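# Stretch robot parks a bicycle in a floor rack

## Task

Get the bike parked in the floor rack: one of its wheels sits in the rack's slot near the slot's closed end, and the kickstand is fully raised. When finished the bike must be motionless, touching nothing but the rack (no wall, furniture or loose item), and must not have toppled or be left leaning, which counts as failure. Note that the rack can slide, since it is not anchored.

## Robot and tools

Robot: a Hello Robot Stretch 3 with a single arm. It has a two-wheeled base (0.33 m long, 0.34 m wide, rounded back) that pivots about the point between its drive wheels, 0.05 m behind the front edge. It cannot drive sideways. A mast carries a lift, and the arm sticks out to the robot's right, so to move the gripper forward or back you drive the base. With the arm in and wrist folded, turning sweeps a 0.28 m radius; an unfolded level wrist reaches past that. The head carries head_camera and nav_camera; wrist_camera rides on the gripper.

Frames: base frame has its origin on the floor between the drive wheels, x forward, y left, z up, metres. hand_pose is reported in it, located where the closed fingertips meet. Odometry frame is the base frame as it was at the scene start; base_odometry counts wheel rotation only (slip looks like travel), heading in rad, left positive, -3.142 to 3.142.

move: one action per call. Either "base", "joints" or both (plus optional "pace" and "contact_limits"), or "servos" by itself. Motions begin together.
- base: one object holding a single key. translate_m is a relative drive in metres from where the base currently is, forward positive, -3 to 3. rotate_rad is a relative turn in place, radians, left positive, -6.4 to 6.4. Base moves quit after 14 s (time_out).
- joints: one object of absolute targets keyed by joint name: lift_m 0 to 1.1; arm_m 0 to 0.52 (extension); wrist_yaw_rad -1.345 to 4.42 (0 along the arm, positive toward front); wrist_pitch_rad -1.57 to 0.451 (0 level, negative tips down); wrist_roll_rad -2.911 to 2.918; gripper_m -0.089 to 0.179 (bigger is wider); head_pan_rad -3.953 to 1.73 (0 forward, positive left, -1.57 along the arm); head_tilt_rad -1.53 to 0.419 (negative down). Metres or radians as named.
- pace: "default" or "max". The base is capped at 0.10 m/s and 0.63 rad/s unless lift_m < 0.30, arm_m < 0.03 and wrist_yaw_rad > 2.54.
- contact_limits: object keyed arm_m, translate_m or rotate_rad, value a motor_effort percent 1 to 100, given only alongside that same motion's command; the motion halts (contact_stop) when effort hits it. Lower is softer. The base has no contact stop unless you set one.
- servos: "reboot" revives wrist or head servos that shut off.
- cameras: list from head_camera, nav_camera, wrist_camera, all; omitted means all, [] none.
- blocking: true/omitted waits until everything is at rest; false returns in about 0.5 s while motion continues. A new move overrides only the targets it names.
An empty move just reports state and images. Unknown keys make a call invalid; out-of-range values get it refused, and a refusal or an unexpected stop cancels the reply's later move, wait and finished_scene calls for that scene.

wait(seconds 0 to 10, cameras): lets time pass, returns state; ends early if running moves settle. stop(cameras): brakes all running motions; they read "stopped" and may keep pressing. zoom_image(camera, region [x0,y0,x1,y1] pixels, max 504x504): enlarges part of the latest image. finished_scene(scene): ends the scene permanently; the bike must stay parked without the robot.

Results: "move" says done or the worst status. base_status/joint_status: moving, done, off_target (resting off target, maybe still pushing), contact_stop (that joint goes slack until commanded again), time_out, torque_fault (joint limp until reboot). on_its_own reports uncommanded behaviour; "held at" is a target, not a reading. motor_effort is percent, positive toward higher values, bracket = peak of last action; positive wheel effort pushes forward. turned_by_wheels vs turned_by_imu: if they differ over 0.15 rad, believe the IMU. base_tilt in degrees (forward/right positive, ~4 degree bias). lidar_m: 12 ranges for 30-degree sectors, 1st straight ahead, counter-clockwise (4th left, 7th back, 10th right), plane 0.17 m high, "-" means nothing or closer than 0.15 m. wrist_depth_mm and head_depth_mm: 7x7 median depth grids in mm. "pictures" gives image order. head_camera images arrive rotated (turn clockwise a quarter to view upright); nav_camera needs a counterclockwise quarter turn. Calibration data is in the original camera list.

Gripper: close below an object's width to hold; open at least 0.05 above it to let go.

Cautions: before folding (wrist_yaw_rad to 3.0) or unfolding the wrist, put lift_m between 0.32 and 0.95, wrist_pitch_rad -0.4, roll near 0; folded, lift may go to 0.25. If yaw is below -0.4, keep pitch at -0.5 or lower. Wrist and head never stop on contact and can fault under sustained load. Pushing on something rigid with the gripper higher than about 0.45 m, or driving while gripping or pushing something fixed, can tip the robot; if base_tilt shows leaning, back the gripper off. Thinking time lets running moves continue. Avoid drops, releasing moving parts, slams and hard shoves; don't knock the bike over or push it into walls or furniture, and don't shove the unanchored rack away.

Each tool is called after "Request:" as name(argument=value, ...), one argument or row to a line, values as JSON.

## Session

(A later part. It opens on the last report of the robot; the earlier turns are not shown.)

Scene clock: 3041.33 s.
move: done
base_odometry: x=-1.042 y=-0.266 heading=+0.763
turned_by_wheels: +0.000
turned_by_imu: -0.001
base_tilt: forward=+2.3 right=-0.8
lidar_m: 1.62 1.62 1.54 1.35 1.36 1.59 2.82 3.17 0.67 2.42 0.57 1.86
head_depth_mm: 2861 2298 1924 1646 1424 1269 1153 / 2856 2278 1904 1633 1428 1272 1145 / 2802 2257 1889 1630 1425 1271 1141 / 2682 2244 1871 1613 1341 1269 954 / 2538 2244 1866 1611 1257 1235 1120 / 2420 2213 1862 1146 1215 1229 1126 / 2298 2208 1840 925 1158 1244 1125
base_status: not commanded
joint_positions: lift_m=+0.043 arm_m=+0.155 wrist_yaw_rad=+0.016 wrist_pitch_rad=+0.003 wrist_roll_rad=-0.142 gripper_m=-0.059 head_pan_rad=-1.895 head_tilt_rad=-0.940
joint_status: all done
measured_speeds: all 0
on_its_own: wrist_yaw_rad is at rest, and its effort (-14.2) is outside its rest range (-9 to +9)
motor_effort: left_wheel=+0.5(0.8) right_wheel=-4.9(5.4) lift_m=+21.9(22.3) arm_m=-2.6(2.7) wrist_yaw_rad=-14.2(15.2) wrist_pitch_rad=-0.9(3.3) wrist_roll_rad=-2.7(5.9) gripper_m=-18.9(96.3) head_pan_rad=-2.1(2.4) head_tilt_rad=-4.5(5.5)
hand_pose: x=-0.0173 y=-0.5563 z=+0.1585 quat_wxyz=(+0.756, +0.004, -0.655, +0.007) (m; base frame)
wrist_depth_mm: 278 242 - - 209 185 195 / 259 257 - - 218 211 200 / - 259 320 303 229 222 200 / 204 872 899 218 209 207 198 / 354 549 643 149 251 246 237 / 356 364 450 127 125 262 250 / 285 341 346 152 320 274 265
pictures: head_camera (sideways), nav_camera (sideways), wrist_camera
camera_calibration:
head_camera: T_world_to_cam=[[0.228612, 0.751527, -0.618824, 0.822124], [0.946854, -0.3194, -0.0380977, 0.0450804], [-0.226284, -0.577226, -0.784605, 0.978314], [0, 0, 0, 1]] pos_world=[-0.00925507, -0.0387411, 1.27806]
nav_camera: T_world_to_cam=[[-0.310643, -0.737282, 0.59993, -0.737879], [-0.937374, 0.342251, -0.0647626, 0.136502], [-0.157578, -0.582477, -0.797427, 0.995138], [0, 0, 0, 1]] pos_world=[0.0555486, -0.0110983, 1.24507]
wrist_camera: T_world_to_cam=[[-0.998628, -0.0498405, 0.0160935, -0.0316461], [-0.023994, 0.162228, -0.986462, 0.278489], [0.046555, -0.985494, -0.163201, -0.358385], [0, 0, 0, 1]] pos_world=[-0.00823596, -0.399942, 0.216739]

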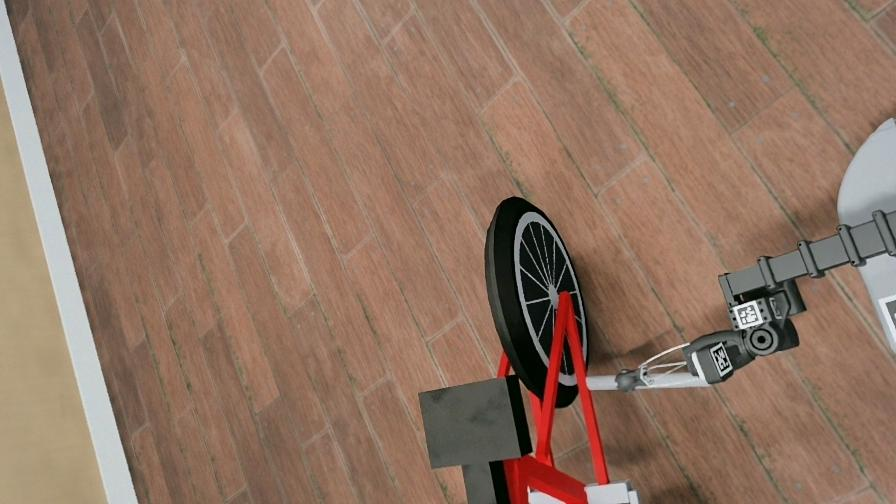

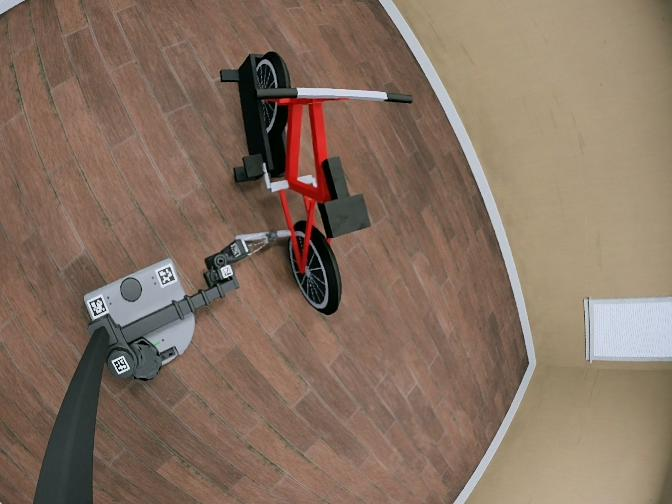

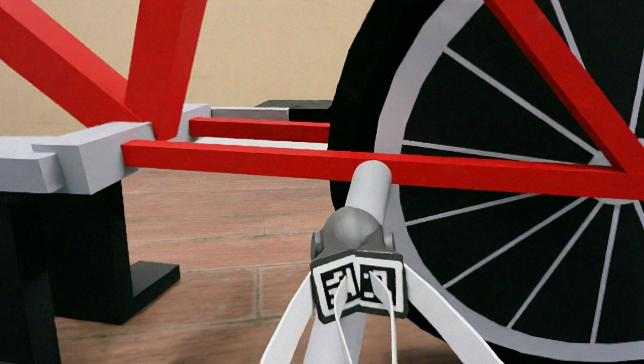

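Request:
move(
  joints={"gripper_m":0.09},
  cameras=[],
)

Request:
move(
  joints={"arm_m":0.1,"wrist_roll_rad":0.0},
  cameras=[],
)

Request:
move(
  joints={"lift_m":0.4,"arm_m":0.0,"gripper_m":0.0,"wrist_pitch_rad":-0.4},
  cameras=[],
)

Request:
move(
  joints={"wrist_yaw_rad":3.0},
)

Scene clock: 3113.20 s.
move: done
base_odometry: x=-1.042 y=-0.266 heading=+0.763
turned_by_wheels: +0.000
turned_by_imu: -0.001
base_tilt: forward=+2.3 right=-0.8
lidar_m: 1.62 1.62 1.53 1.35 1.36 1.59 2.83 3.17 0.67 2.42 0.57 1.86
head_depth_mm: 2888 2297 1911 1639 1438 1280 1163 / 2828 2267 1888 1625 1430 1271 1141 / 2782 2253 1903 1616 1416 1271 1136 / 2640 2259 1887 1616 1349 1259 954 / 2514 2247 1869 1604 1204 1238 1117 / 2443 2205 1843 1148 1210 1210 1127 / 2312 2202 1842 924 1166 1249 1122
base_status: not commanded
joint_positions: lift_m=+0.043 arm_m=+0.155 wrist_yaw_rad=+0.002 wrist_pitch_rad=-0.014 wrist_roll_rad=-0.146 gripper_m=+0.090 head_pan_rad=-1.895 head_tilt_rad=-0.940
joint_status: all done
measured_speeds: all 0
motor_effort: left_wheel=+0.5(0.9) right_wheel=-3.0(5.5) lift_m=+23.8(23.8) arm_m=-11.3(11.5) wrist_yaw_rad=-0.9(14.6) wrist_pitch_rad=+2.3(2.8) wrist_roll_rad=-1.4(2.8) gripper_m=-0.6(79.7) head_pan_rad=-2.3(2.5) head_tilt_rad=-4.9(5.6)
hand_pose: x=-0.0210 y=-0.5559 z=+0.1542 quat_wxyz=(+0.757, +0.006, -0.653, -0.004) (m; base frame)
wrist_depth_mm: 274 236 - - 208 191 194 / 255 255 - 238 218 211 201 / 232 240 309 237 227 220 209 / 209 924 930 216 239 206 199 / 351 557 613 185 260 144 240 / 359 358 131 169 278 125 251 / 302 330 305 155 323 281 93
pictures: none
No camera images: "cameras" was empty.

Scene clock: 3114.73 s.
move: done
base_odometry: x=-1.042 y=-0.266 heading=+0.763
turned_by_wheels: +0.000
turned_by_imu: +0.000
base_tilt: forward=+2.3 right=-0.8
lidar_m: 1.62 1.62 1.53 1.35 1.36 1.59 2.82 3.17 0.69 2.42 0.57 1.86
head_depth_mm: 2883 2332 1896 1647 1442 1269 1145 / 2861 2277 1909 1636 1432 1266 1143 / 2796 2274 1889 1636 1415 1263 1139 / 2684 2249 1878 1619 1349 1261 946 / 2538 2224 1858 1618 1254 1245 1014 / 2450 2235 1870 1145 1219 1232 1127 / 2290 2195 1855 926 1164 1247 1121
base_status: not commanded
joint_positions: lift_m=+0.043 arm_m=+0.100 wrist_yaw_rad=+0.001 wrist_pitch_rad=-0.014 wrist_roll_rad=-0.005 gripper_m=+0.090 head_pan_rad=-1.895 head_tilt_rad=-0.940
joint_status: all done
measured_speeds: all 0
motor_effort: left_wheel=+0.4(0.8) right_wheel=-2.5(3.3) lift_m=+26.5(26.6) arm_m=-19.2(20.7) wrist_yaw_rad=-1.4(2.1) wrist_pitch_rad=+1.7(3.3) wrist_roll_rad=+1.5(4.1) gripper_m=+0.3(1.4) head_pan_rad=-2.0(2.8) head_tilt_rad=-4.9(5.7)
hand_pose: x=-0.0212 y=-0.5008 z=+0.1540 quat_wxyz=(+0.709, +0.006, -0.705, -0.005) (m; base frame)
wrist_depth_mm: - - - - 256 248 245 / 308 310 - 280 269 260 258 / - 316 369 282 275 271 270 / 256 274 - 273 302 294 288 / - 762 728 241 321 146 305 / - - 130 385 394 125 323 / - 345 334 200 326 306 93
pictures: none
No camera images: "cameras" was empty.

Scene clock: 3118.80 s.
move: done
base_odometry: x=-1.042 y=-0.266 heading=+0.763
turned_by_wheels: +0.000
turned_by_imu: -0.001
base_tilt: forward=+2.3 right=-0.8
lidar_m: 1.62 1.62 1.53 1.35 1.36 1.59 2.83 3.17 0.66 0.59 0.57 1.86
head_depth_mm: 2935 2346 1924 1624 1433 1273 1146 / 2870 2292 1898 1630 1424 1276 1147 / 2790 2287 1885 1615 1428 1263 609 / 2658 2247 1877 1623 1352 1268 597 / 2531 2232 1880 1614 1254 1241 685 / 2435 2191 1858 1149 1218 1229 1128 / 2284 2211 1840 929 1159 1247 1125
base_status: not commanded
joint_positions: lift_m=+0.400 arm_m=+0.000 wrist_yaw_rad=+0.001 wrist_pitch_rad=-0.412 wrist_roll_rad=-0.004 gripper_m=+0.000 head_pan_rad=-1.895 head_tilt_rad=-0.940
joint_status: all done
measured_speeds: all 0
motor_effort: left_wheel=+0.7(0.8) right_wheel=-2.0(3.1) lift_m=+28.9(31.5) arm_m=-18.2(21.2) wrist_yaw_rad=-0.6(1.8) wrist_pitch_rad=+1.9(3.8) wrist_roll_rad=+1.2(1.4) gripper_m=-1.1(78.9) head_pan_rad=-1.7(2.7) head_tilt_rad=-4.2(5.7)
hand_pose: x=-0.0213 y=-0.3701 z=+0.4140 quat_wxyz=(+0.694, +0.145, -0.690, -0.144) (m; base frame)
wrist_depth_mm: 345 350 355 - - - - / - - 364 - - - - / 450 - - 465 423 405 970 / 515 506 537 606 441 451 473 / - 588 533 152 484 524 666 / - 481 624 128 125 607 592 / 662 626 571 557 559 532 528
pictures: none
No camera images: "cameras" was empty.

Scene clock: 3121.30 s.
move: done
base_odometry: x=-1.042 y=-0.266 heading=+0.763
turned_by_wheels: +0.000
turned_by_imu: -0.001
base_tilt: forward=+2.3 right=-0.8
lidar_m: 1.62 1.62 1.53 1.35 1.36 1.59 2.83 3.15 0.65 0.58 0.57 1.86
head_depth_mm: 2863 2300 1908 1645 1435 1275 1148 / 2861 2277 1909 1634 1435 1277 1146 / 2760 2275 1879 1621 1429 1276 610 / 2665 2238 1877 1616 1348 1260 596 / 2563 2247 1869 1615 1262 1260 628 / 2461 2213 1850 1142 1219 1234 1097 / 2313 2220 1858 930 1160 1248 1127
base_status: not commanded
joint_positions: lift_m=+0.400 arm_m=+0.000 wrist_yaw_rad=+2.998 wrist_pitch_rad=-0.412 wrist_roll_rad=-0.003 gripper_m=+0.000 head_pan_rad=-1.895 head_tilt_rad=-0.940
joint_status: all done
measured_speeds: all 0
motor_effort: left_wheel=+0.4(0.9) right_wheel=-2.1(2.6) lift_m=+25.7(29.1) arm_m=-16.6(18.6) wrist_yaw_rad=+2.0(4.1) wrist_pitch_rad=+2.4(2.5) wrist_roll_rad=+0.8(1.3) gripper_m=-0.8(2.4) head_pan_rad=-2.1(2.7) head_tilt_rad=-4.6(5.6)
hand_pose: x=+0.0109 y=+0.0779 z=+0.4140 quat_wxyz=(+0.194, +0.700, +0.095, +0.681) (m; base frame)
wrist_depth_mm: 138 138 - - - - - / - 148 - - - - - / - 159 - - - - - / - 181 207 973 919 861 816 / 956 888 207 151 723 727 704 / 779 738 224 128 126 621 596 / 653 633 242 569 562 536 523
pictures: head_camera (sideways), nav_camera (sideways), wrist_camera
camera_calibration:
head_camera: T_world_to_cam=[[0.228612, 0.751527, -0.618824, 0.822124], [0.946854, -0.3194, -0.0380977, 0.0450804], [-0.226284, -0.577226, -0.784605, 0.978314], [0, 0, 0, 1]] pos_world=[-0.00925507, -0.038741, 1.27806]
nav_camera: T_world_to_cam=[[-0.310643, -0.737282, 0.59993, -0.737879], [-0.937374, 0.342251, -0.0647626, 0.136502], [-0.157578, -0.582477, -0.797427, 0.995138], [0, 0, 0, 1]] pos_world=[0.0555486, -0.0110983, 1.24507]
wrist_camera: T_world_to_cam=[[0.978957, -0.160375, -0.12619, 0.0699169], [-0.19261, -0.521858, -0.831003, 0.41914], [0.0674187, 0.837821, -0.541766, 0.321455], [0, 0, 0, 1]] pos_world=[-0.00938714, -0.039378, 0.531283]

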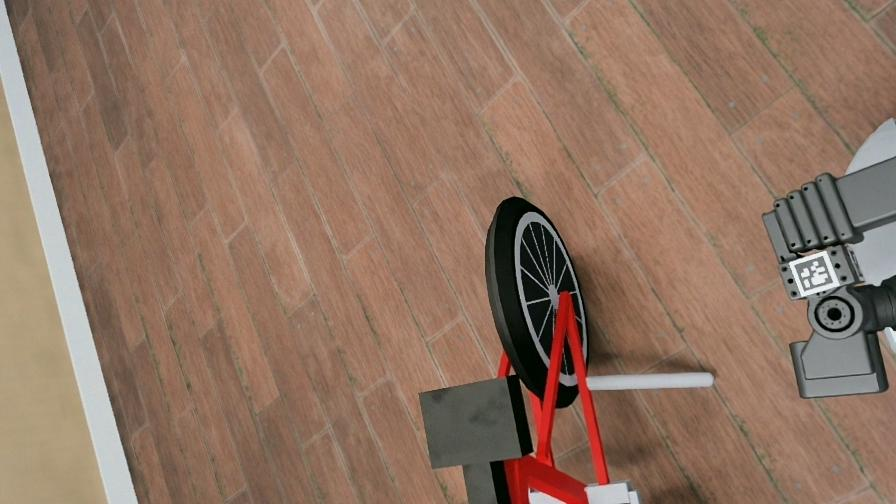

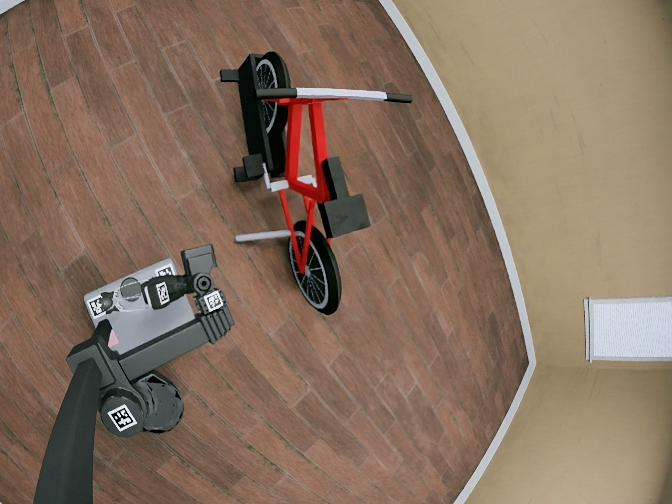

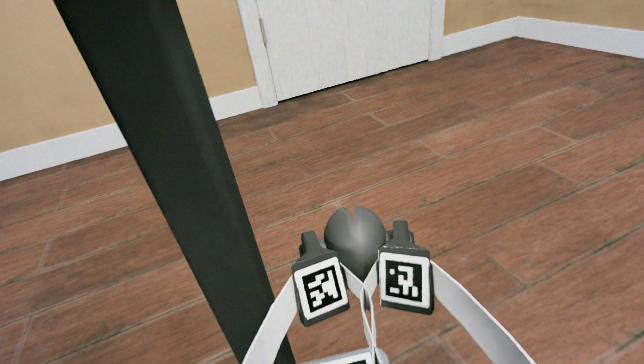

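Request:
move(
  base={"rotate_rad":0.734},
  cameras=[],
)

Request:
move(
  base={"translate_m":-0.70},
  joints={"head_pan_rad":-1.57,"head_tilt_rad":-0.95},
)

Scene clock: 3140.17 s.
move: done
base_odometry: x=-1.042 y=-0.266 heading=+1.496
turned_by_wheels: +0.734
turned_by_imu: +0.728
base_tilt: forward=+2.3 right=-0.8
lidar_m: 1.67 1.40 1.35 1.40 1.87 3.15 3.25 0.59 0.57 0.60 1.70 1.62
head_depth_mm: 2210 2321 1917 1644 1098 1257 1149 / 2207 2270 1900 932 1170 1267 1151 / 2224 2248 1898 1269 1380 1258 610 / 2267 2263 1840 1526 1354 1255 597 / 2314 2217 1862 1205 1366 1262 630 / 2334 2211 1862 1210 1404 1250 1095 / 2387 2233 1839 1507 1397 1242 1120
base_status: done
joint_positions: lift_m=+0.400 arm_m=+0.000 wrist_yaw_rad=+2.998 wrist_pitch_rad=-0.412 wrist_roll_rad=-0.003 gripper_m=+0.000 head_pan_rad=-1.895 head_tilt_rad=-0.940
joint_status: not commanded
measured_speeds: all 0
motor_effort: left_wheel=-3.5(7.1) right_wheel=+6.7(9.9) lift_m=+23.4(23.4) arm_m=-15.6(15.7) wrist_yaw_rad=+1.3(2.3) wrist_pitch_rad=+2.1(2.5) wrist_roll_rad=+0.8(0.9) gripper_m=-0.6(2.1) head_pan_rad=-2.1(2.4) head_tilt_rad=-4.7(5.7)
hand_pose: x=+0.0109 y=+0.0779 z=+0.4140 quat_wxyz=(+0.194, +0.700, +0.095, +0.681) (m; base frame)
wrist_depth_mm: 138 138 - - - - - / - 148 - - - - - / - 159 - - - - 1000 / - 181 206 972 920 870 835 / 944 881 208 151 725 723 688 / 772 728 223 128 126 627 596 / 661 626 241 577 561 536 532
pictures: none
No camera images: "cameras" was empty.

Scene clock: 3148.30 s.
move: done
base_odometry: x=-1.094 y=-0.964 heading=+1.496
turned_by_wheels: +0.000
turned_by_imu: -0.005
base_tilt: forward=+2.3 right=-0.8
lidar_m: 2.30 1.77 1.69 1.73 2.31 2.54 2.62 2.19 2.09 0.22 0.28 2.24
head_depth_mm: 1890 2120 1924 1650 1429 1274 1145 / 1979 2164 1907 1626 1420 1265 1142 / 2093 2249 1889 1619 1423 1268 593 / 2156 2290 1858 1619 1420 1262 631 / 2254 2238 1874 1608 1415 1249 878 / 2405 2213 1864 1603 1374 1001 1124 / 2479 2194 1846 1582 1321 1191 1116
base_status: done
joint_positions: lift_m=+0.400 arm_m=+0.000 wrist_yaw_rad=+2.999 wrist_pitch_rad=-0.412 wrist_roll_rad=-0.003 gripper_m=+0.000 head_pan_rad=-1.575 head_tilt_rad=-0.940
joint_status: all done
measured_speeds: all 0
motor_effort: left_wheel=-2.0(7.7) right_wheel=-0.4(4.1) lift_m=+25.9(26.0) arm_m=-19.1(20.1) wrist_yaw_rad=+1.9(3.2) wrist_pitch_rad=+2.2(2.7) wrist_roll_rad=+0.8(1.1) gripper_m=-1.3(2.2) head_pan_rad=+2.7(3.8) head_tilt_rad=-4.6(10.1)
hand_pose: x=+0.0109 y=+0.0779 z=+0.4140 quat_wxyz=(+0.194, +0.699, +0.095, +0.681) (m; base frame)
wrist_depth_mm: 138 138 - - - - - / - 148 - - - - - / - 159 - - - - - / - 180 206 969 912 871 832 / 941 881 207 151 720 723 693 / 779 727 224 128 126 628 603 / 656 630 241 574 560 537 523
pictures: head_camera (sideways), nav_camera (sideways), wrist_camera
camera_calibration:
head_camera: T_world_to_cam=[[-0.0192437, 0.785294, -0.618824, 0.823635], [0.999259, -0.00553466, -0.0380977, 0.0447607], [-0.0333429, -0.619099, -0.784605, 0.977137], [0, 0, 0, 1]] pos_world=[0.00370286, -0.0416041, 1.27806]
nav_camera: T_world_to_cam=[[-0.0631059, -0.79756, 0.59993, -0.739389], [-0.997443, 0.0302066, -0.0647626, 0.136868], [0.0335302, -0.602483, -0.797427, 0.993972], [0, 0, 0, 1]] pos_world=[0.0565305, 0.00501006, 1.24507]
wrist_camera: T_world_to_cam=[[0.979006, -0.160074, -0.12619, 0.0699607], [-0.19245, -0.521917, -0.831003, 0.41913], [0.0671614, 0.837842, -0.541766, 0.321451], [0, 0, 0, 1]] pos_world=[-0.00941957, -0.0393754, 0.531278]

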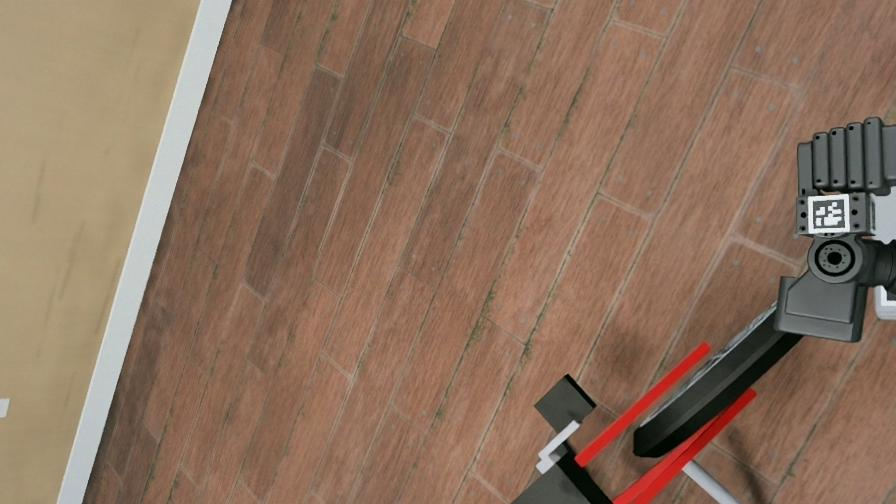

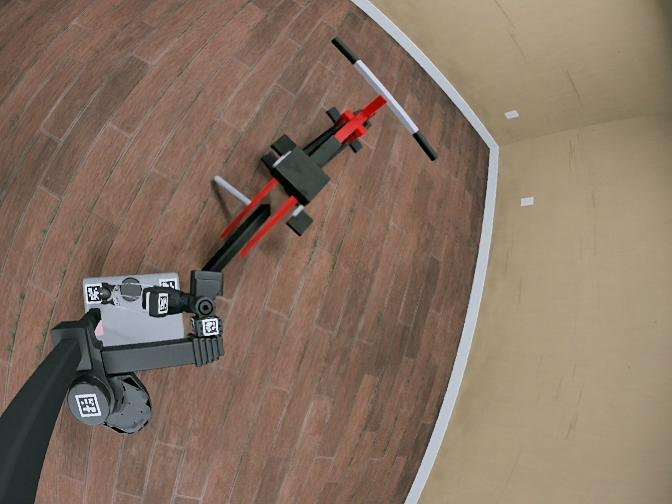

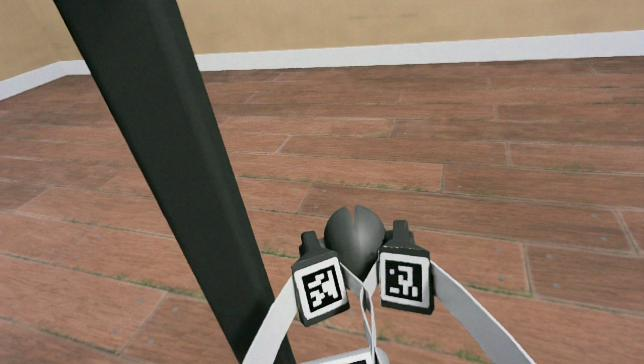

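Request:
move(
  base={"translate_m":-0.046},
  cameras=[],
)

Request:
move(
  base={"rotate_rad":0.6},
)

Scene clock: 3160.30 s.
move: done
base_odometry: x=-1.098 y=-1.009 heading=+1.496
turned_by_wheels: +0.000
turned_by_imu: -0.001
base_tilt: forward=+2.3 right=-0.9
lidar_m: 2.34 1.79 1.71 1.75 2.34 2.49 2.57 2.17 2.07 0.22 0.23 0.77
head_depth_mm: 1874 2118 1921 1649 1433 1278 1155 / 1959 2158 1881 1620 1436 1274 1141 / 2050 2198 1884 1618 1429 1260 594 / 2129 2275 1867 1619 1418 1259 630 / 2243 2251 1867 1602 1414 1257 894 / 2357 2241 1855 1611 1382 1036 1114 / 2480 2208 1843 1576 1332 1076 1122
base_status: done
joint_positions: lift_m=+0.400 arm_m=+0.000 wrist_yaw_rad=+2.999 wrist_pitch_rad=-0.412 wrist_roll_rad=-0.003 gripper_m=+0.000 head_pan_rad=-1.575 head_tilt_rad=-0.940
joint_status: not commanded
measured_speeds: all 0
motor_effort: left_wheel=-2.7(7.1) right_wheel=-0.5(5.0) lift_m=+27.6(27.7) arm_m=-19.1(19.3) wrist_yaw_rad=+2.3(2.4) wrist_pitch_rad=+2.0(2.6) wrist_roll_rad=+0.8(1.0) gripper_m=-1.0(2.1) head_pan_rad=+3.1(3.5) head_tilt_rad=-4.4(5.7)
hand_pose: x=+0.0108 y=+0.0779 z=+0.4140 quat_wxyz=(+0.194, +0.699, +0.095, +0.681) (m; base frame)
wrist_depth_mm: 138 138 - - - - - / - 148 - - - - - / - 159 - - - - - / - 181 206 981 926 863 825 / 949 887 207 151 732 725 697 / 775 731 223 128 126 626 594 / 658 626 243 578 554 536 529
pictures: none
No camera images: "cameras" was empty.

Scene clock: 3162.37 s.
move: done
base_odometry: x=-1.098 y=-1.009 heading=+2.096
turned_by_wheels: +0.600
turned_by_imu: +0.596
base_tilt: forward=+2.3 right=-0.9
lidar_m: 1.76 1.71 1.79 2.53 2.53 2.63 2.13 2.07 0.22 0.25 2.28 2.31
head_depth_mm: 2574 2313 1916 1655 1442 1274 1148 / 2653 2266 1902 1640 1437 1272 1140 / 2534 2263 1899 1620 1400 1270 592 / 2455 2260 1885 1576 1357 956 630 / 2347 2225 1321 942 1358 1260 950 / 2223 2218 1815 1597 1403 1250 1129 / 2124 2215 1796 1586 1408 1245 1122
base_status: done
joint_positions: lift_m=+0.400 arm_m=+0.000 wrist_yaw_rad=+2.999 wrist_pitch_rad=-0.412 wrist_roll_rad=-0.003 gripper_m=+0.000 head_pan_rad=-1.575 head_tilt_rad=-0.940
joint_status: not commanded
measured_speeds: all 0
motor_effort: left_wheel=-3.6(7.4) right_wheel=+7.1(10.0) lift_m=+28.5(28.5) arm_m=-19.3(20.0) wrist_yaw_rad=+1.5(2.1) wrist_pitch_rad=+2.1(2.6) wrist_roll_rad=+0.7(1.0) gripper_m=-2.2(2.2) head_pan_rad=+2.7(3.1) head_tilt_rad=-4.7(5.7)
hand_pose: x=+0.0108 y=+0.0779 z=+0.4140 quat_wxyz=(+0.194, +0.699, +0.095, +0.681) (m; base frame)
wrist_depth_mm: 138 138 - - - - - / - 148 - - - - - / - 159 - - - - - / - 180 206 981 936 862 831 / 923 887 207 151 722 714 686 / 791 730 223 128 126 619 595 / 651 633 243 578 565 538 525
pictures: head_camera (sideways), nav_camera (sideways), wrist_camera
camera_calibration:
head_camera: T_world_to_cam=[[-0.0192958, 0.785292, -0.618824, 0.823636], [0.999259, -0.00546843, -0.0380977, 0.0447607], [-0.0333019, -0.619101, -0.784605, 0.977136], [0, 0, 0, 1]] pos_world=[0.00370562, -0.0416043, 1.27806]
nav_camera: T_world_to_cam=[[-0.063053, -0.797564, 0.59993, -0.73939], [-0.997445, 0.0301404, -0.0647626, 0.136868], [0.0335701, -0.602481, -0.797427, 0.993972], [0, 0, 0, 1]] pos_world=[0.0565302, 0.00501338, 1.24507]
wrist_camera: T_world_to_cam=[[0.979012, -0.160038, -0.12619, 0.0699661], [-0.19243, -0.521924, -0.831003, 0.41913], [0.0671307, 0.837844, -0.541766, 0.32145], [0, 0, 0, 1]] pos_world=[-0.00942346, -0.0393738, 0.531278]

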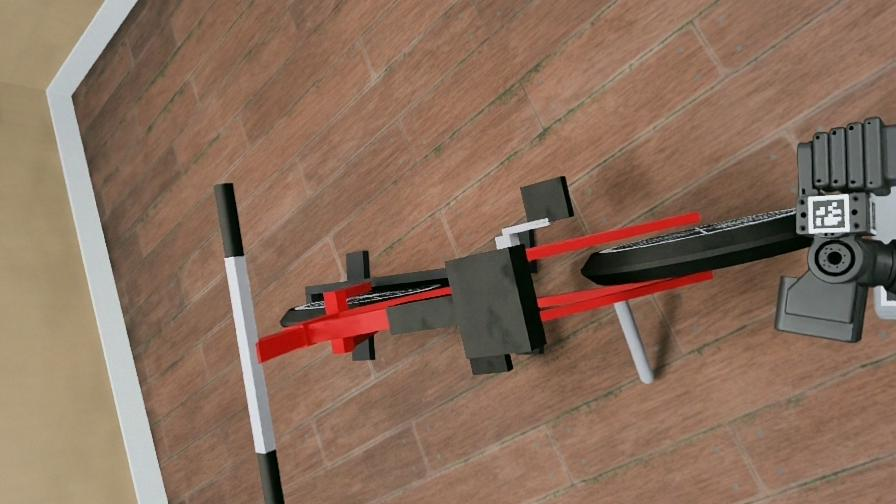

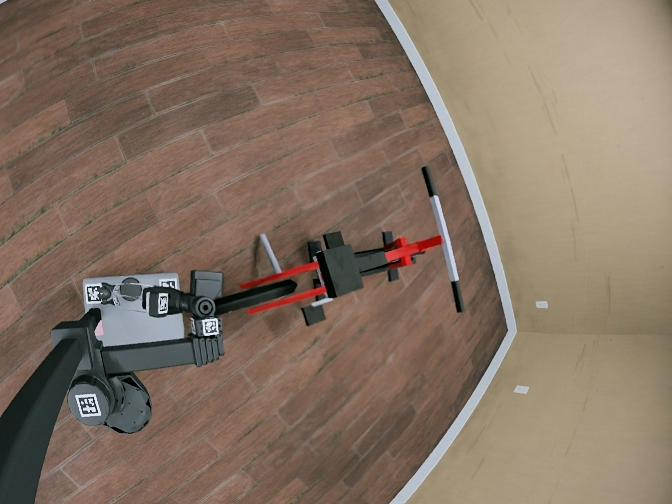

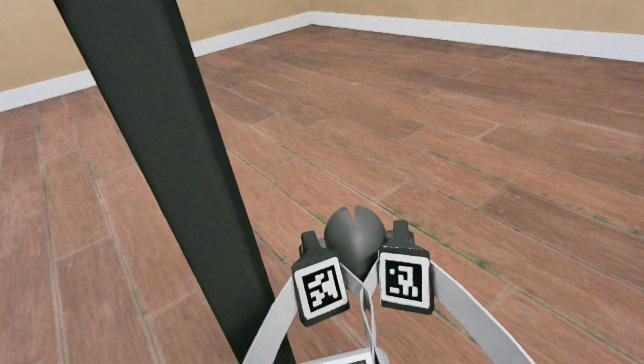

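Request:
move(
  base={"rotate_rad":0.23},
  joints={"head_pan_rad":-1.4},
)

Scene clock: 3168.70 s.
move: done
base_odometry: x=-1.098 y=-1.009 heading=+2.326
turned_by_wheels: +0.230
turned_by_imu: +0.227
base_tilt: forward=+2.3 right=-0.8
lidar_m: 1.71 1.71 1.99 2.50 2.50 2.38 2.07 2.07 0.22 0.53 2.28 1.95
head_depth_mm: 2230 2304 1848 1633 1433 1276 1145 / 2174 2252 1307 980 1213 1207 1109 / 2182 2257 1848 1623 1216 1227 588 / 2146 2230 1892 1619 1419 1262 639 / 2115 2222 1864 1613 1413 1254 1116 / 2102 2225 1851 1599 1402 1258 1124 / 2073 2201 1857 1589 1395 1244 1121
base_status: done
joint_positions: lift_m=+0.400 arm_m=+0.000 wrist_yaw_rad=+2.999 wrist_pitch_rad=-0.412 wrist_roll_rad=-0.003 gripper_m=+0.000 head_pan_rad=-1.406 head_tilt_rad=-0.940
joint_status: all done
measured_speeds: all 0
motor_effort: left_wheel=-2.8(7.4) right_wheel=+5.9(10.0) lift_m=+29.8(30.0) arm_m=-17.0(17.9) wrist_yaw_rad=+0.5(2.2) wrist_pitch_rad=+1.7(2.6) wrist_roll_rad=+0.7(1.0) gripper_m=-0.8(2.1) head_pan_rad=+2.6(3.6) head_tilt_rad=-5.1(5.2)
hand_pose: x=+0.0108 y=+0.0779 z=+0.4140 quat_wxyz=(+0.194, +0.699, +0.095, +0.681) (m; base frame)
wrist_depth_mm: 139 138 - - - - - / - 148 - - - - - / - 159 - - - - - / - 181 206 967 931 854 831 / 936 878 207 151 722 731 695 / 775 738 224 128 126 620 595 / 654 633 243 575 557 537 531
pictures: head_camera (sideways), nav_camera (sideways), wrist_camera
camera_calibration:
head_camera: T_world_to_cam=[[-0.151745, 0.770733, -0.618824, 0.824444], [0.985807, 0.163501, -0.0380977, 0.0448427], [0.071815, -0.615823, -0.784605, 0.976495], [0, 0, 0, 1]] pos_world=[0.0107718, -0.0414104, 1.27806]
nav_camera: T_world_to_cam=[[0.0726548, -0.796746, 0.59993, -0.740218], [-0.98819, -0.138877, -0.0647626, 0.136812], [0.134916, -0.58814, -0.797427, 0.993353], [0, 0, 0, 1]] pos_world=[0.0549573, 0.0134647, 1.24507]
wrist_camera: T_world_to_cam=[[0.979012, -0.160038, -0.126189, 0.069966], [-0.19243, -0.521924, -0.831003, 0.41913], [0.0671307, 0.837844, -0.541766, 0.321451], [0, 0, 0, 1]] pos_world=[-0.00942347, -0.0393744, 0.531278]

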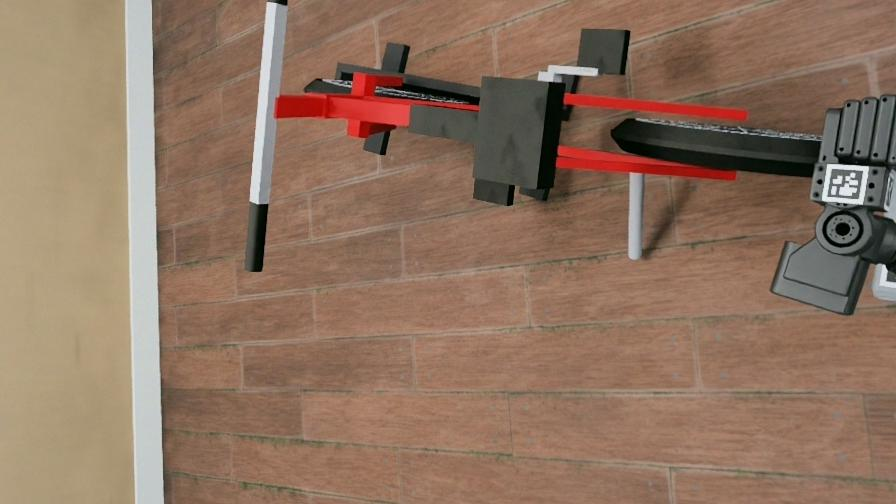

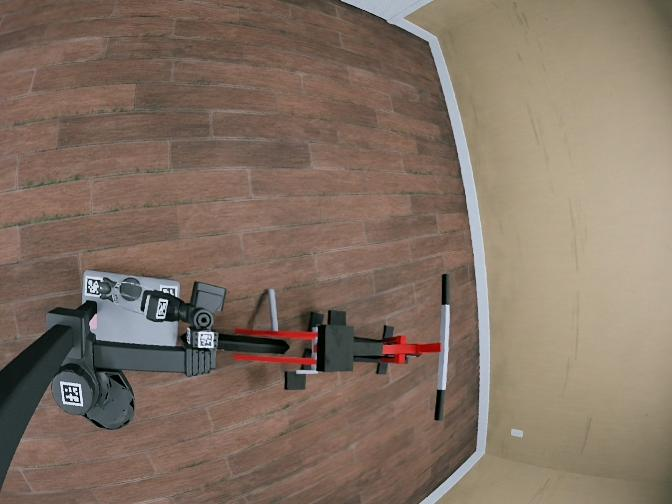

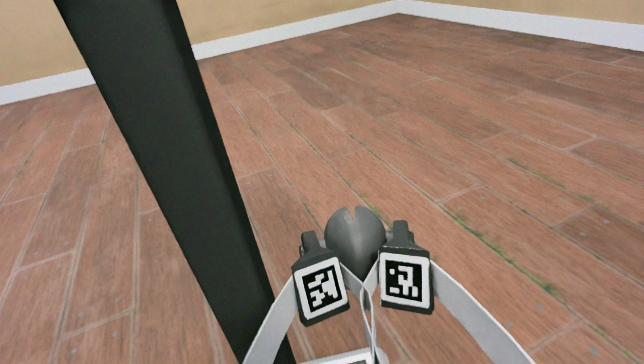

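Request:
move(
  base={"translate_m":0.025},
  joints={"wrist_yaw_rad":0.0,"head_pan_rad":-1.4,"head_tilt_rad":-0.95},
  cameras=[],
)

Request:
move(
  joints={"wrist_pitch_rad":-0.1,"wrist_roll_rad":0.3,"arm_m":0.1,"gripper_m":0.09,"lift_m":0.15},
)

Scene clock: 3194.03 s.
move: done
base_odometry: x=-1.115 y=-0.991 heading=+2.326
turned_by_wheels: +0.000
turned_by_imu: -0.001
base_tilt: forward=+2.3 right=-0.8
lidar_m: 1.68 1.68 1.96 2.50 2.51 2.41 2.09 2.09 0.24 0.53 2.28 1.90
head_depth_mm: 2214 2317 1837 1645 1399 1275 1144 / 2185 2299 1244 1039 998 1011 878 / 2166 2279 1853 1629 1391 1238 587 / 2141 2255 1867 1617 1418 1247 699 / 2125 2236 1868 1608 1410 1254 1128 / 2127 2236 1861 1596 1407 1241 1127 / 2075 2202 1853 1607 1394 1244 1122
base_status: done
joint_positions: lift_m=+0.400 arm_m=+0.000 wrist_yaw_rad=+0.002 wrist_pitch_rad=-0.412 wrist_roll_rad=-0.003 gripper_m=+0.000 head_pan_rad=-1.405 head_tilt_rad=-0.940
joint_status: all done
measured_speeds: all 0
motor_effort: left_wheel=+1.0(6.6) right_wheel=+5.5(9.6) lift_m=+28.6(30.0) arm_m=-15.2(16.4) wrist_yaw_rad=-2.1(4.1) wrist_pitch_rad=+2.5(2.6) wrist_roll_rad=+0.8(1.0) gripper_m=-1.3(2.2) head_pan_rad=+2.7(3.3) head_tilt_rad=-4.9(5.8)
hand_pose: x=-0.0211 y=-0.3701 z=+0.4140 quat_wxyz=(+0.693, +0.146, -0.691, -0.144) (m; base frame)
wrist_depth_mm: - - - - 620 - - / - - - - 594 - - / - - - - 725 997 - / - - - 960 567 530 744 / 934 887 848 150 315 237 420 / 773 745 721 128 125 255 181 / 656 627 603 562 550 223 164
pictures: none
No camera images: "cameras" was empty.

Scene clock: 3197.13 s.
move: done
base_odometry: x=-1.115 y=-0.991 heading=+2.326
turned_by_wheels: +0.000
turned_by_imu: -0.001
base_tilt: forward=+2.3 right=-0.8
lidar_m: 1.68 1.68 1.97 2.50 2.50 2.41 2.09 2.09 0.24 0.53 2.27 1.90
head_depth_mm: 2223 2304 1831 1641 1405 1274 1143 / 2200 2274 1248 1046 997 1012 1116 / 2187 2260 1852 1633 1397 1226 826 / 2144 2262 1868 1618 1427 1216 1107 / 2133 2229 1862 1613 1413 1249 1131 / 2084 2216 1847 1600 1409 1255 1129 / 2077 2196 1859 1593 1397 1250 1124
base_status: not commanded
joint_positions: lift_m=+0.150 arm_m=+0.100 wrist_yaw_rad=+0.001 wrist_pitch_rad=-0.123 wrist_roll_rad=+0.297 gripper_m=+0.090 head_pan_rad=-1.405 head_tilt_rad=-0.940
joint_status: all done
measured_speeds: all 0
motor_effort: left_wheel=+0.8(1.3) right_wheel=+6.2(6.3) lift_m=+22.6(27.3) arm_m=+18.4(21.2) wrist_yaw_rad=-0.3(2.3) wrist_pitch_rad=+3.8(5.7) wrist_roll_rad=+0.8(3.9) gripper_m=+0.4(79.4) head_pan_rad=+2.1(3.1) head_tilt_rad=-4.8(5.7)
hand_pose: x=-0.0213 y=-0.4963 z=+0.2334 quat_wxyz=(+0.594, +0.037, -0.802, -0.049) (m; base frame)
wrist_depth_mm: - - - - 427 131 120 / - - - - 560 321 110 / - - - - 486 345 181 / - - - - 776 279 190 / - - - 771 633 139 169 / - - 130 583 498 125 344 / 953 652 503 462 402 334 94
pictures: head_camera (sideways), nav_camera (sideways), wrist_camera
camera_calibration:
head_camera: T_world_to_cam=[[-0.151842, 0.770714, -0.618824, 0.824444], [0.985787, 0.163625, -0.0380977, 0.0448429], [0.0718928, -0.615814, -0.784605, 0.976495], [0, 0, 0, 1]] pos_world=[0.0107771, -0.0414098, 1.27806]
nav_camera: T_world_to_cam=[[0.0727555, -0.796737, 0.59993, -0.740218], [-0.988172, -0.139002, -0.0647626, 0.136812], [0.13499, -0.588123, -0.797427, 0.993353], [0, 0, 0, 1]] pos_world=[0.0549556, 0.0134709, 1.24507]
wrist_camera: T_world_to_cam=[[-0.911326, 0.0163287, -0.411362, 0.100627], [0.399637, 0.275059, -0.874433, 0.381446], [0.0988705, -0.961289, -0.257194, -0.25185], [0, 0, 0, 1]] pos_world=[-0.0358353, -0.348664, 0.310168]

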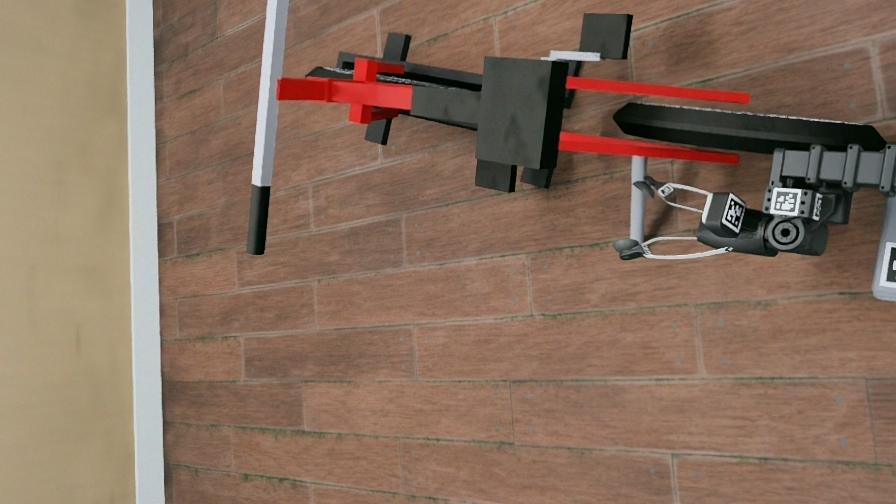

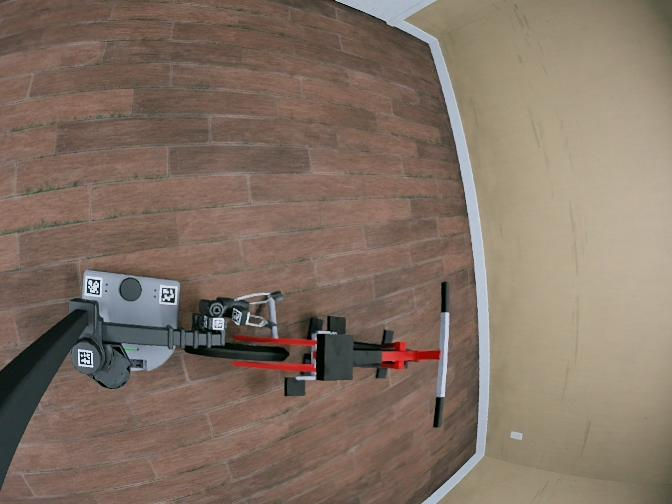

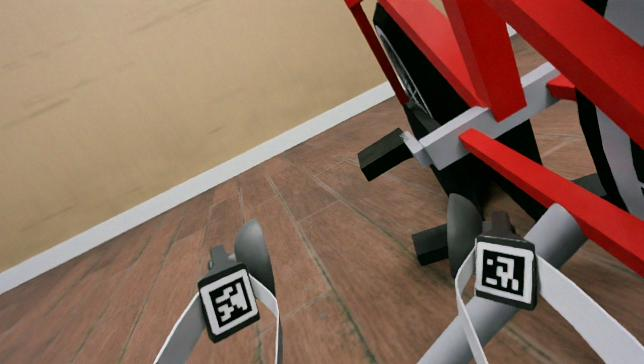

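Request:
move(
  joints={"arm_m":0.09,"lift_m":0.035},
)

Scene clock: 3202.90 s.
move: done
base_odometry: x=-1.115 y=-0.991 heading=+2.326
turned_by_wheels: +0.000
turned_by_imu: -0.001
base_tilt: forward=+2.3 right=-0.8
lidar_m: 1.69 1.68 1.97 2.50 2.50 2.40 2.09 2.10 0.24 2.27 2.27 1.90
head_depth_mm: 2232 2287 1832 1638 1407 1278 1144 / 2192 2273 1244 1045 999 1017 1111 / 2141 2259 1846 1628 1407 1237 920 / 2159 2237 1869 1629 1422 1254 1033 / 2114 2244 1865 1600 1408 1252 1129 / 2108 2218 1845 1599 1404 1246 1130 / 2084 2195 1854 1604 1402 1246 1129
base_status: not commanded
joint_positions: lift_m=+0.035 arm_m=+0.090 wrist_yaw_rad=+0.001 wrist_pitch_rad=-0.122 wrist_roll_rad=+0.297 gripper_m=+0.090 head_pan_rad=-1.405 head_tilt_rad=-0.940
joint_status: all done
measured_speeds: all 0
motor_effort: left_wheel=+0.2(1.2) right_wheel=-4.5(6.4) lift_m=+23.8(23.8) arm_m=+10.4(20.4) wrist_yaw_rad=-1.4(2.1) wrist_pitch_rad=+3.6(4.3) wrist_roll_rad=+0.8(1.1) gripper_m=+0.2(1.3) head_pan_rad=+2.7(3.2) head_tilt_rad=-4.8(5.9)
hand_pose: x=-0.0213 y=-0.4863 z=+0.1186 quat_wxyz=(+0.594, +0.037, -0.802, -0.049) (m; base frame)
wrist_depth_mm: - - - - 333 168 156 / - - - - 428 182 176 / - - - - 198 482 387 / - - - 718 214 392 324 / - - 679 495 230 144 265 / 966 654 130 359 298 123 220 / 593 463 312 288 252 218 88
pictures: head_camera (sideways), nav_camera (sideways), wrist_camera
camera_calibration:
head_camera: T_world_to_cam=[[-0.15191, 0.770701, -0.618824, 0.824445], [0.985772, 0.163712, -0.0380977, 0.044843], [0.0719471, -0.615807, -0.784605, 0.976494], [0, 0, 0, 1]] pos_world=[0.0107807, -0.0414094, 1.27806]
nav_camera: T_world_to_cam=[[0.0728258, -0.796731, 0.59993, -0.740219], [-0.98816, -0.139089, -0.0647626, 0.136812], [0.135042, -0.588111, -0.797427, 0.993353], [0, 0, 0, 1]] pos_world=[0.0549544, 0.0134752, 1.24507]
wrist_camera: T_world_to_cam=[[-0.911325, 0.0160256, -0.411375, 0.0530779], [0.399642, 0.27438, -0.874644, 0.277978], [0.0988562, -0.961488, -0.256453, -0.271948], [0, 0, 0, 1]] pos_world=[-0.0358369, -0.338597, 0.195225]

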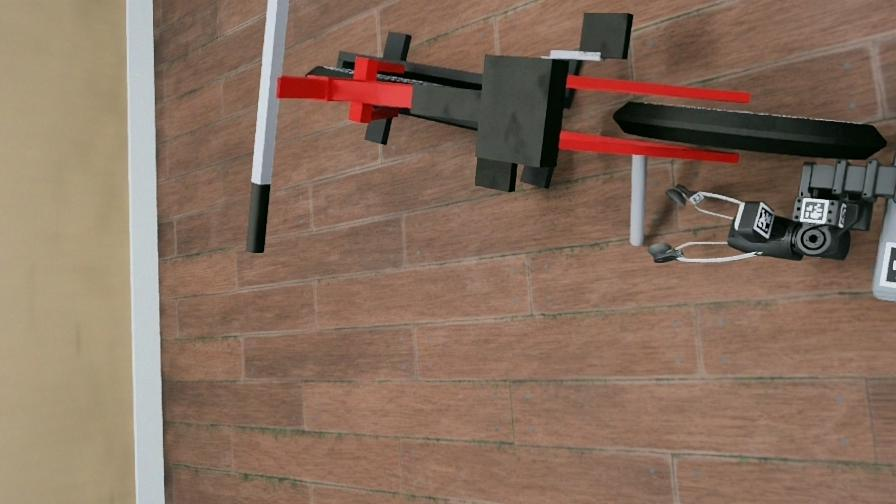

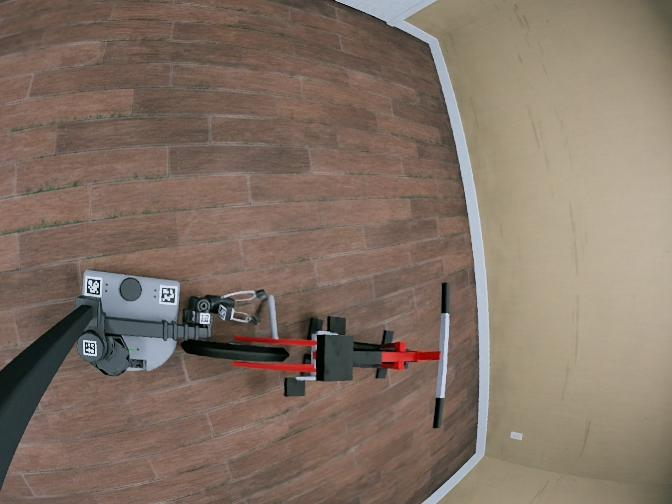

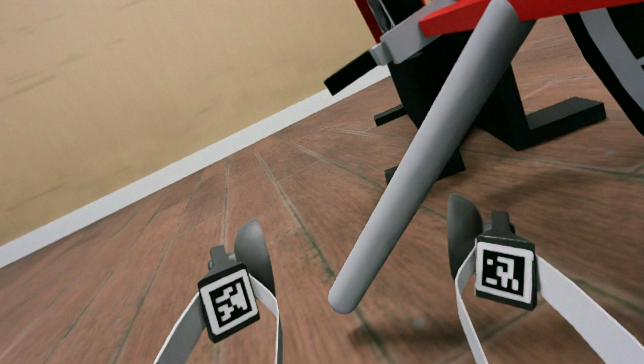

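Request:
move(
  joints={"arm_m":0.185,"lift_m":0.022,"wrist_roll_rad":0.4},
)

Scene clock: 3209.93 s.
move: done
base_odometry: x=-1.115 y=-0.991 heading=+2.326
turned_by_wheels: +0.000
turned_by_imu: -0.001
base_tilt: forward=+2.3 right=-0.8
lidar_m: 1.68 1.69 1.96 2.51 2.51 2.40 2.10 2.09 0.24 2.28 2.28 1.91
head_depth_mm: 2231 2311 1832 1642 1411 1281 1146 / 2208 2261 1249 1042 1005 1018 1112 / 2159 2263 1849 1618 1400 1205 945 / 2137 2257 1869 1609 1411 1222 1119 / 2090 2245 1872 1598 1412 1253 1130 / 2095 2204 1858 1604 1399 1243 1127 / 2069 2192 1858 1589 1402 1246 1122
base_status: not commanded
joint_positions: lift_m=+0.022 arm_m=+0.185 wrist_yaw_rad=-0.006 wrist_pitch_rad=-0.131 wrist_roll_rad=+0.400 gripper_m=+0.090 head_pan_rad=-1.405 head_tilt_rad=-0.940
joint_status: all done
measured_speeds: all 0
motor_effort: left_wheel=+0.2(0.6) right_wheel=+0.6(5.1) lift_m=+25.8(27.3) arm_m=+21.1(21.7) wrist_yaw_rad=+5.7(7.0) wrist_pitch_rad=+5.0(5.9) wrist_roll_rad=-0.2(4.9) gripper_m=-0.8(1.4) head_pan_rad=+2.6(3.2) head_tilt_rad=-4.5(5.6)
hand_pose: x=-0.0231 y=-0.5809 z=+0.1034 quat_wxyz=(+0.552, +0.034, -0.831, -0.057) (m; base frame)
wrist_depth_mm: - - - - 256 90 85 / - - - - - 96 94 / - - - - 681 103 319 / - - - 645 447 110 265 / - - 704 448 122 123 225 / - 768 130 347 131 123 190 / 735 522 311 280 202 197 91
pictures: head_camera (sideways), nav_camera (sideways), wrist_camera
camera_calibration:
head_camera: T_world_to_cam=[[-0.15191, 0.770701, -0.618824, 0.824445], [0.985772, 0.163712, -0.0380977, 0.044843], [0.0719471, -0.615807, -0.784605, 0.976494], [0, 0, 0, 1]] pos_world=[0.0107807, -0.0414094, 1.27806]
nav_camera: T_world_to_cam=[[0.0728257, -0.796731, 0.59993, -0.740219], [-0.98816, -0.139089, -0.0647626, 0.136812], [0.135042, -0.588111, -0.797427, 0.993353], [0, 0, 0, 1]] pos_world=[0.0549544, 0.0134752, 1.24507]
wrist_camera: T_world_to_cam=[[-0.864208, 0.0380156, -0.501697, 0.0698424], [0.491986, 0.272606, -0.826823, 0.287489], [0.105333, -0.961375, -0.254291, -0.366582], [0, 0, 0, 1]] pos_world=[-0.042469, -0.433449, 0.179524]

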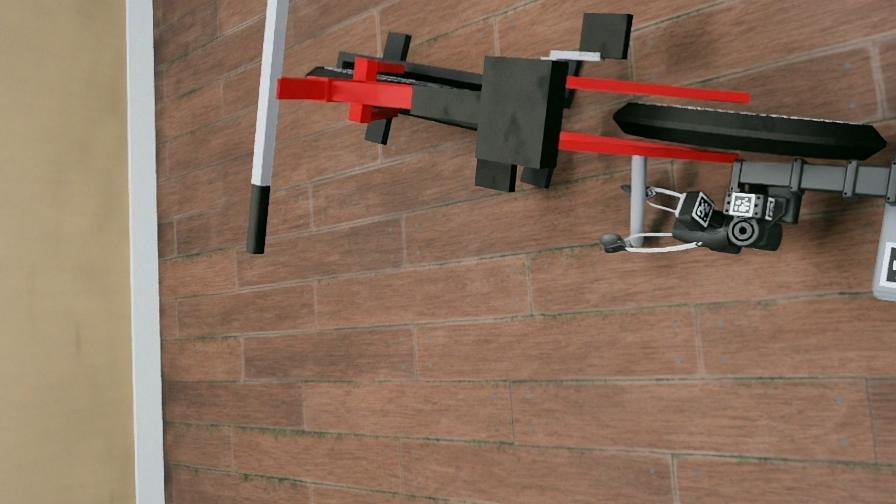

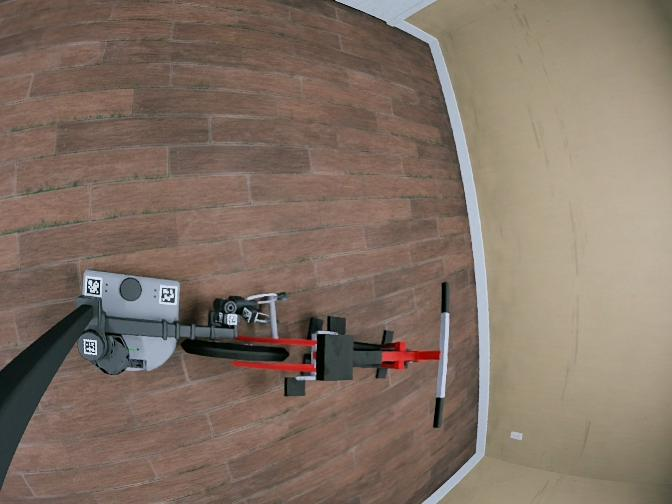

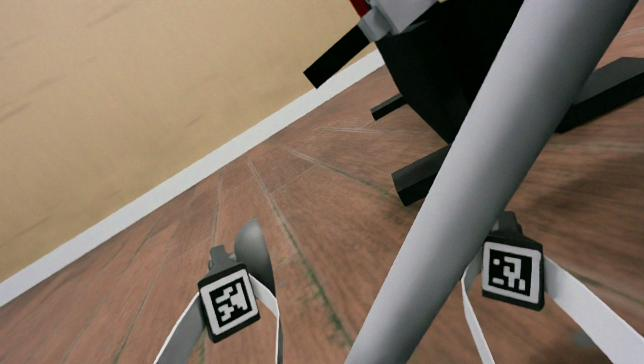

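Request:
move(
  joints={"wrist_roll_rad":0.65},
)

Scene clock: 3218.50 s.
move: done
base_odometry: x=-1.115 y=-0.991 heading=+2.326
turned_by_wheels: +0.000
turned_by_imu: -0.001
base_tilt: forward=+2.3 right=-0.8
lidar_m: 1.68 1.68 1.96 2.51 2.50 2.41 2.09 2.09 0.24 2.27 2.28 1.90
head_depth_mm: 2223 2291 1839 1626 1413 1277 1140 / 2171 2276 1239 1041 1002 1021 1112 / 2178 2301 1851 1616 1395 1222 941 / 2126 2243 1869 1623 1412 1242 1126 / 2136 2236 1857 1609 1405 1254 1129 / 2088 2224 1852 1599 1404 1251 1122 / 2067 2221 1854 1589 1399 1240 1125
base_status: not commanded
joint_positions: lift_m=+0.022 arm_m=+0.185 wrist_yaw_rad=-0.002 wrist_pitch_rad=-0.123 wrist_roll_rad=+0.647 gripper_m=+0.090 head_pan_rad=-1.405 head_tilt_rad=-0.940
joint_status: all done
measured_speeds: all 0
motor_effort: left_wheel=+0.2(0.5) right_wheel=+0.4(1.4) lift_m=+28.0(30.9) arm_m=+17.2(20.5) wrist_yaw_rad=+1.2(6.2) wrist_pitch_rad=+4.3(5.6) wrist_roll_rad=+0.8(3.0) gripper_m=-0.7(1.2) head_pan_rad=+2.4(3.0) head_tilt_rad=-4.6(5.4)
hand_pose: x=-0.0219 y=-0.5813 z=+0.1052 quat_wxyz=(+0.445, +0.027, -0.893, -0.056) (m; base frame)
wrist_depth_mm: - - - 315 97 90 324 / - - - - 100 95 296 / - - - - 103 289 251 / - - - 742 111 263 220 / - - - 517 119 137 195 / - - 130 397 130 125 168 / - 819 406 314 150 191 89
pictures: head_camera (sideways), nav_camera (sideways), wrist_camera
camera_calibration:
head_camera: T_world_to_cam=[[-0.15191, 0.770701, -0.618824, 0.824445], [0.985772, 0.163712, -0.0380977, 0.044843], [0.0719472, -0.615807, -0.784605, 0.976494], [0, 0, 0, 1]] pos_world=[0.0107807, -0.0414094, 1.27806]
nav_camera: T_world_to_cam=[[0.0728259, -0.796731, 0.59993, -0.740219], [-0.98816, -0.139089, -0.0647626, 0.136812], [0.135042, -0.588111, -0.797427, 0.993353], [0, 0, 0, 1]] pos_world=[0.0549544, 0.0134752, 1.24507]
wrist_camera: T_world_to_cam=[[-0.715019, 0.0543844, -0.696987, 0.105101], [0.685493, 0.250317, -0.683696, 0.264772], [0.137285, -0.966635, -0.216261, -0.373007], [0, 0, 0, 1]] pos_world=[-0.0551424, -0.432554, 0.17361]

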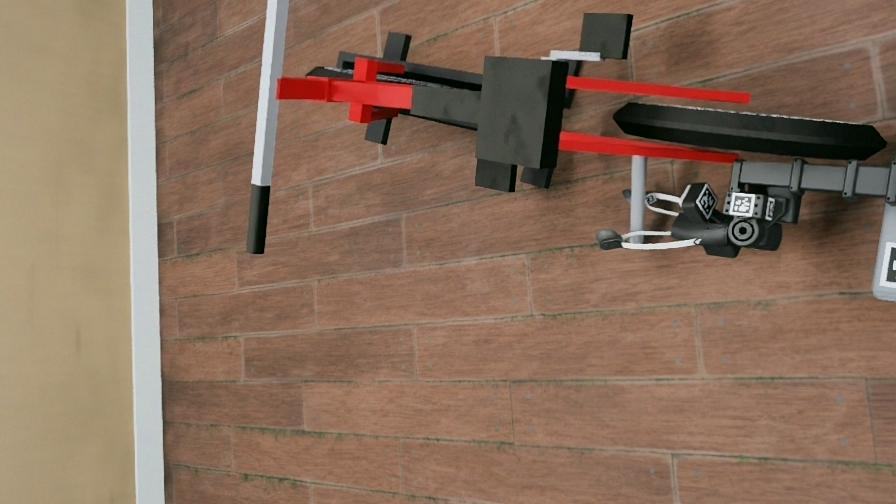

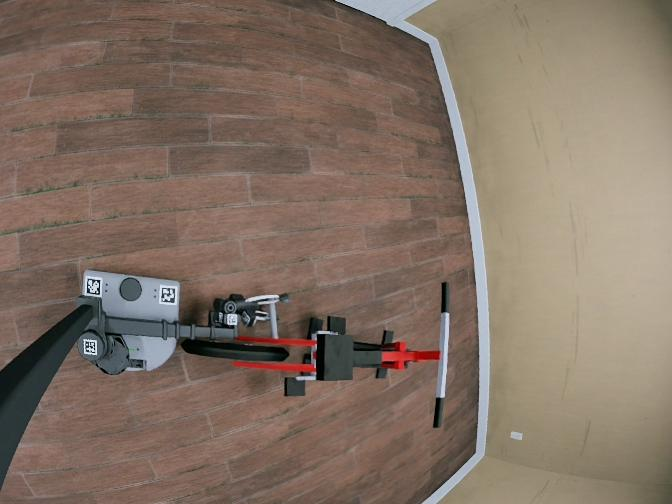

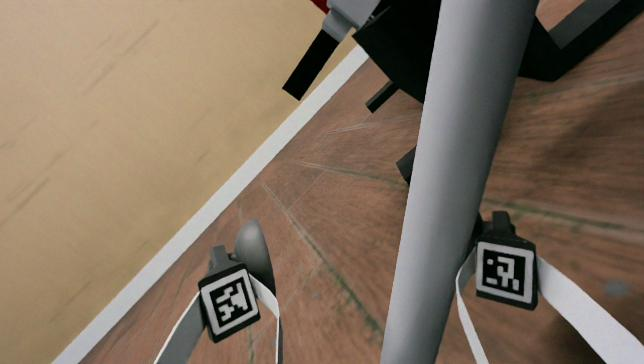

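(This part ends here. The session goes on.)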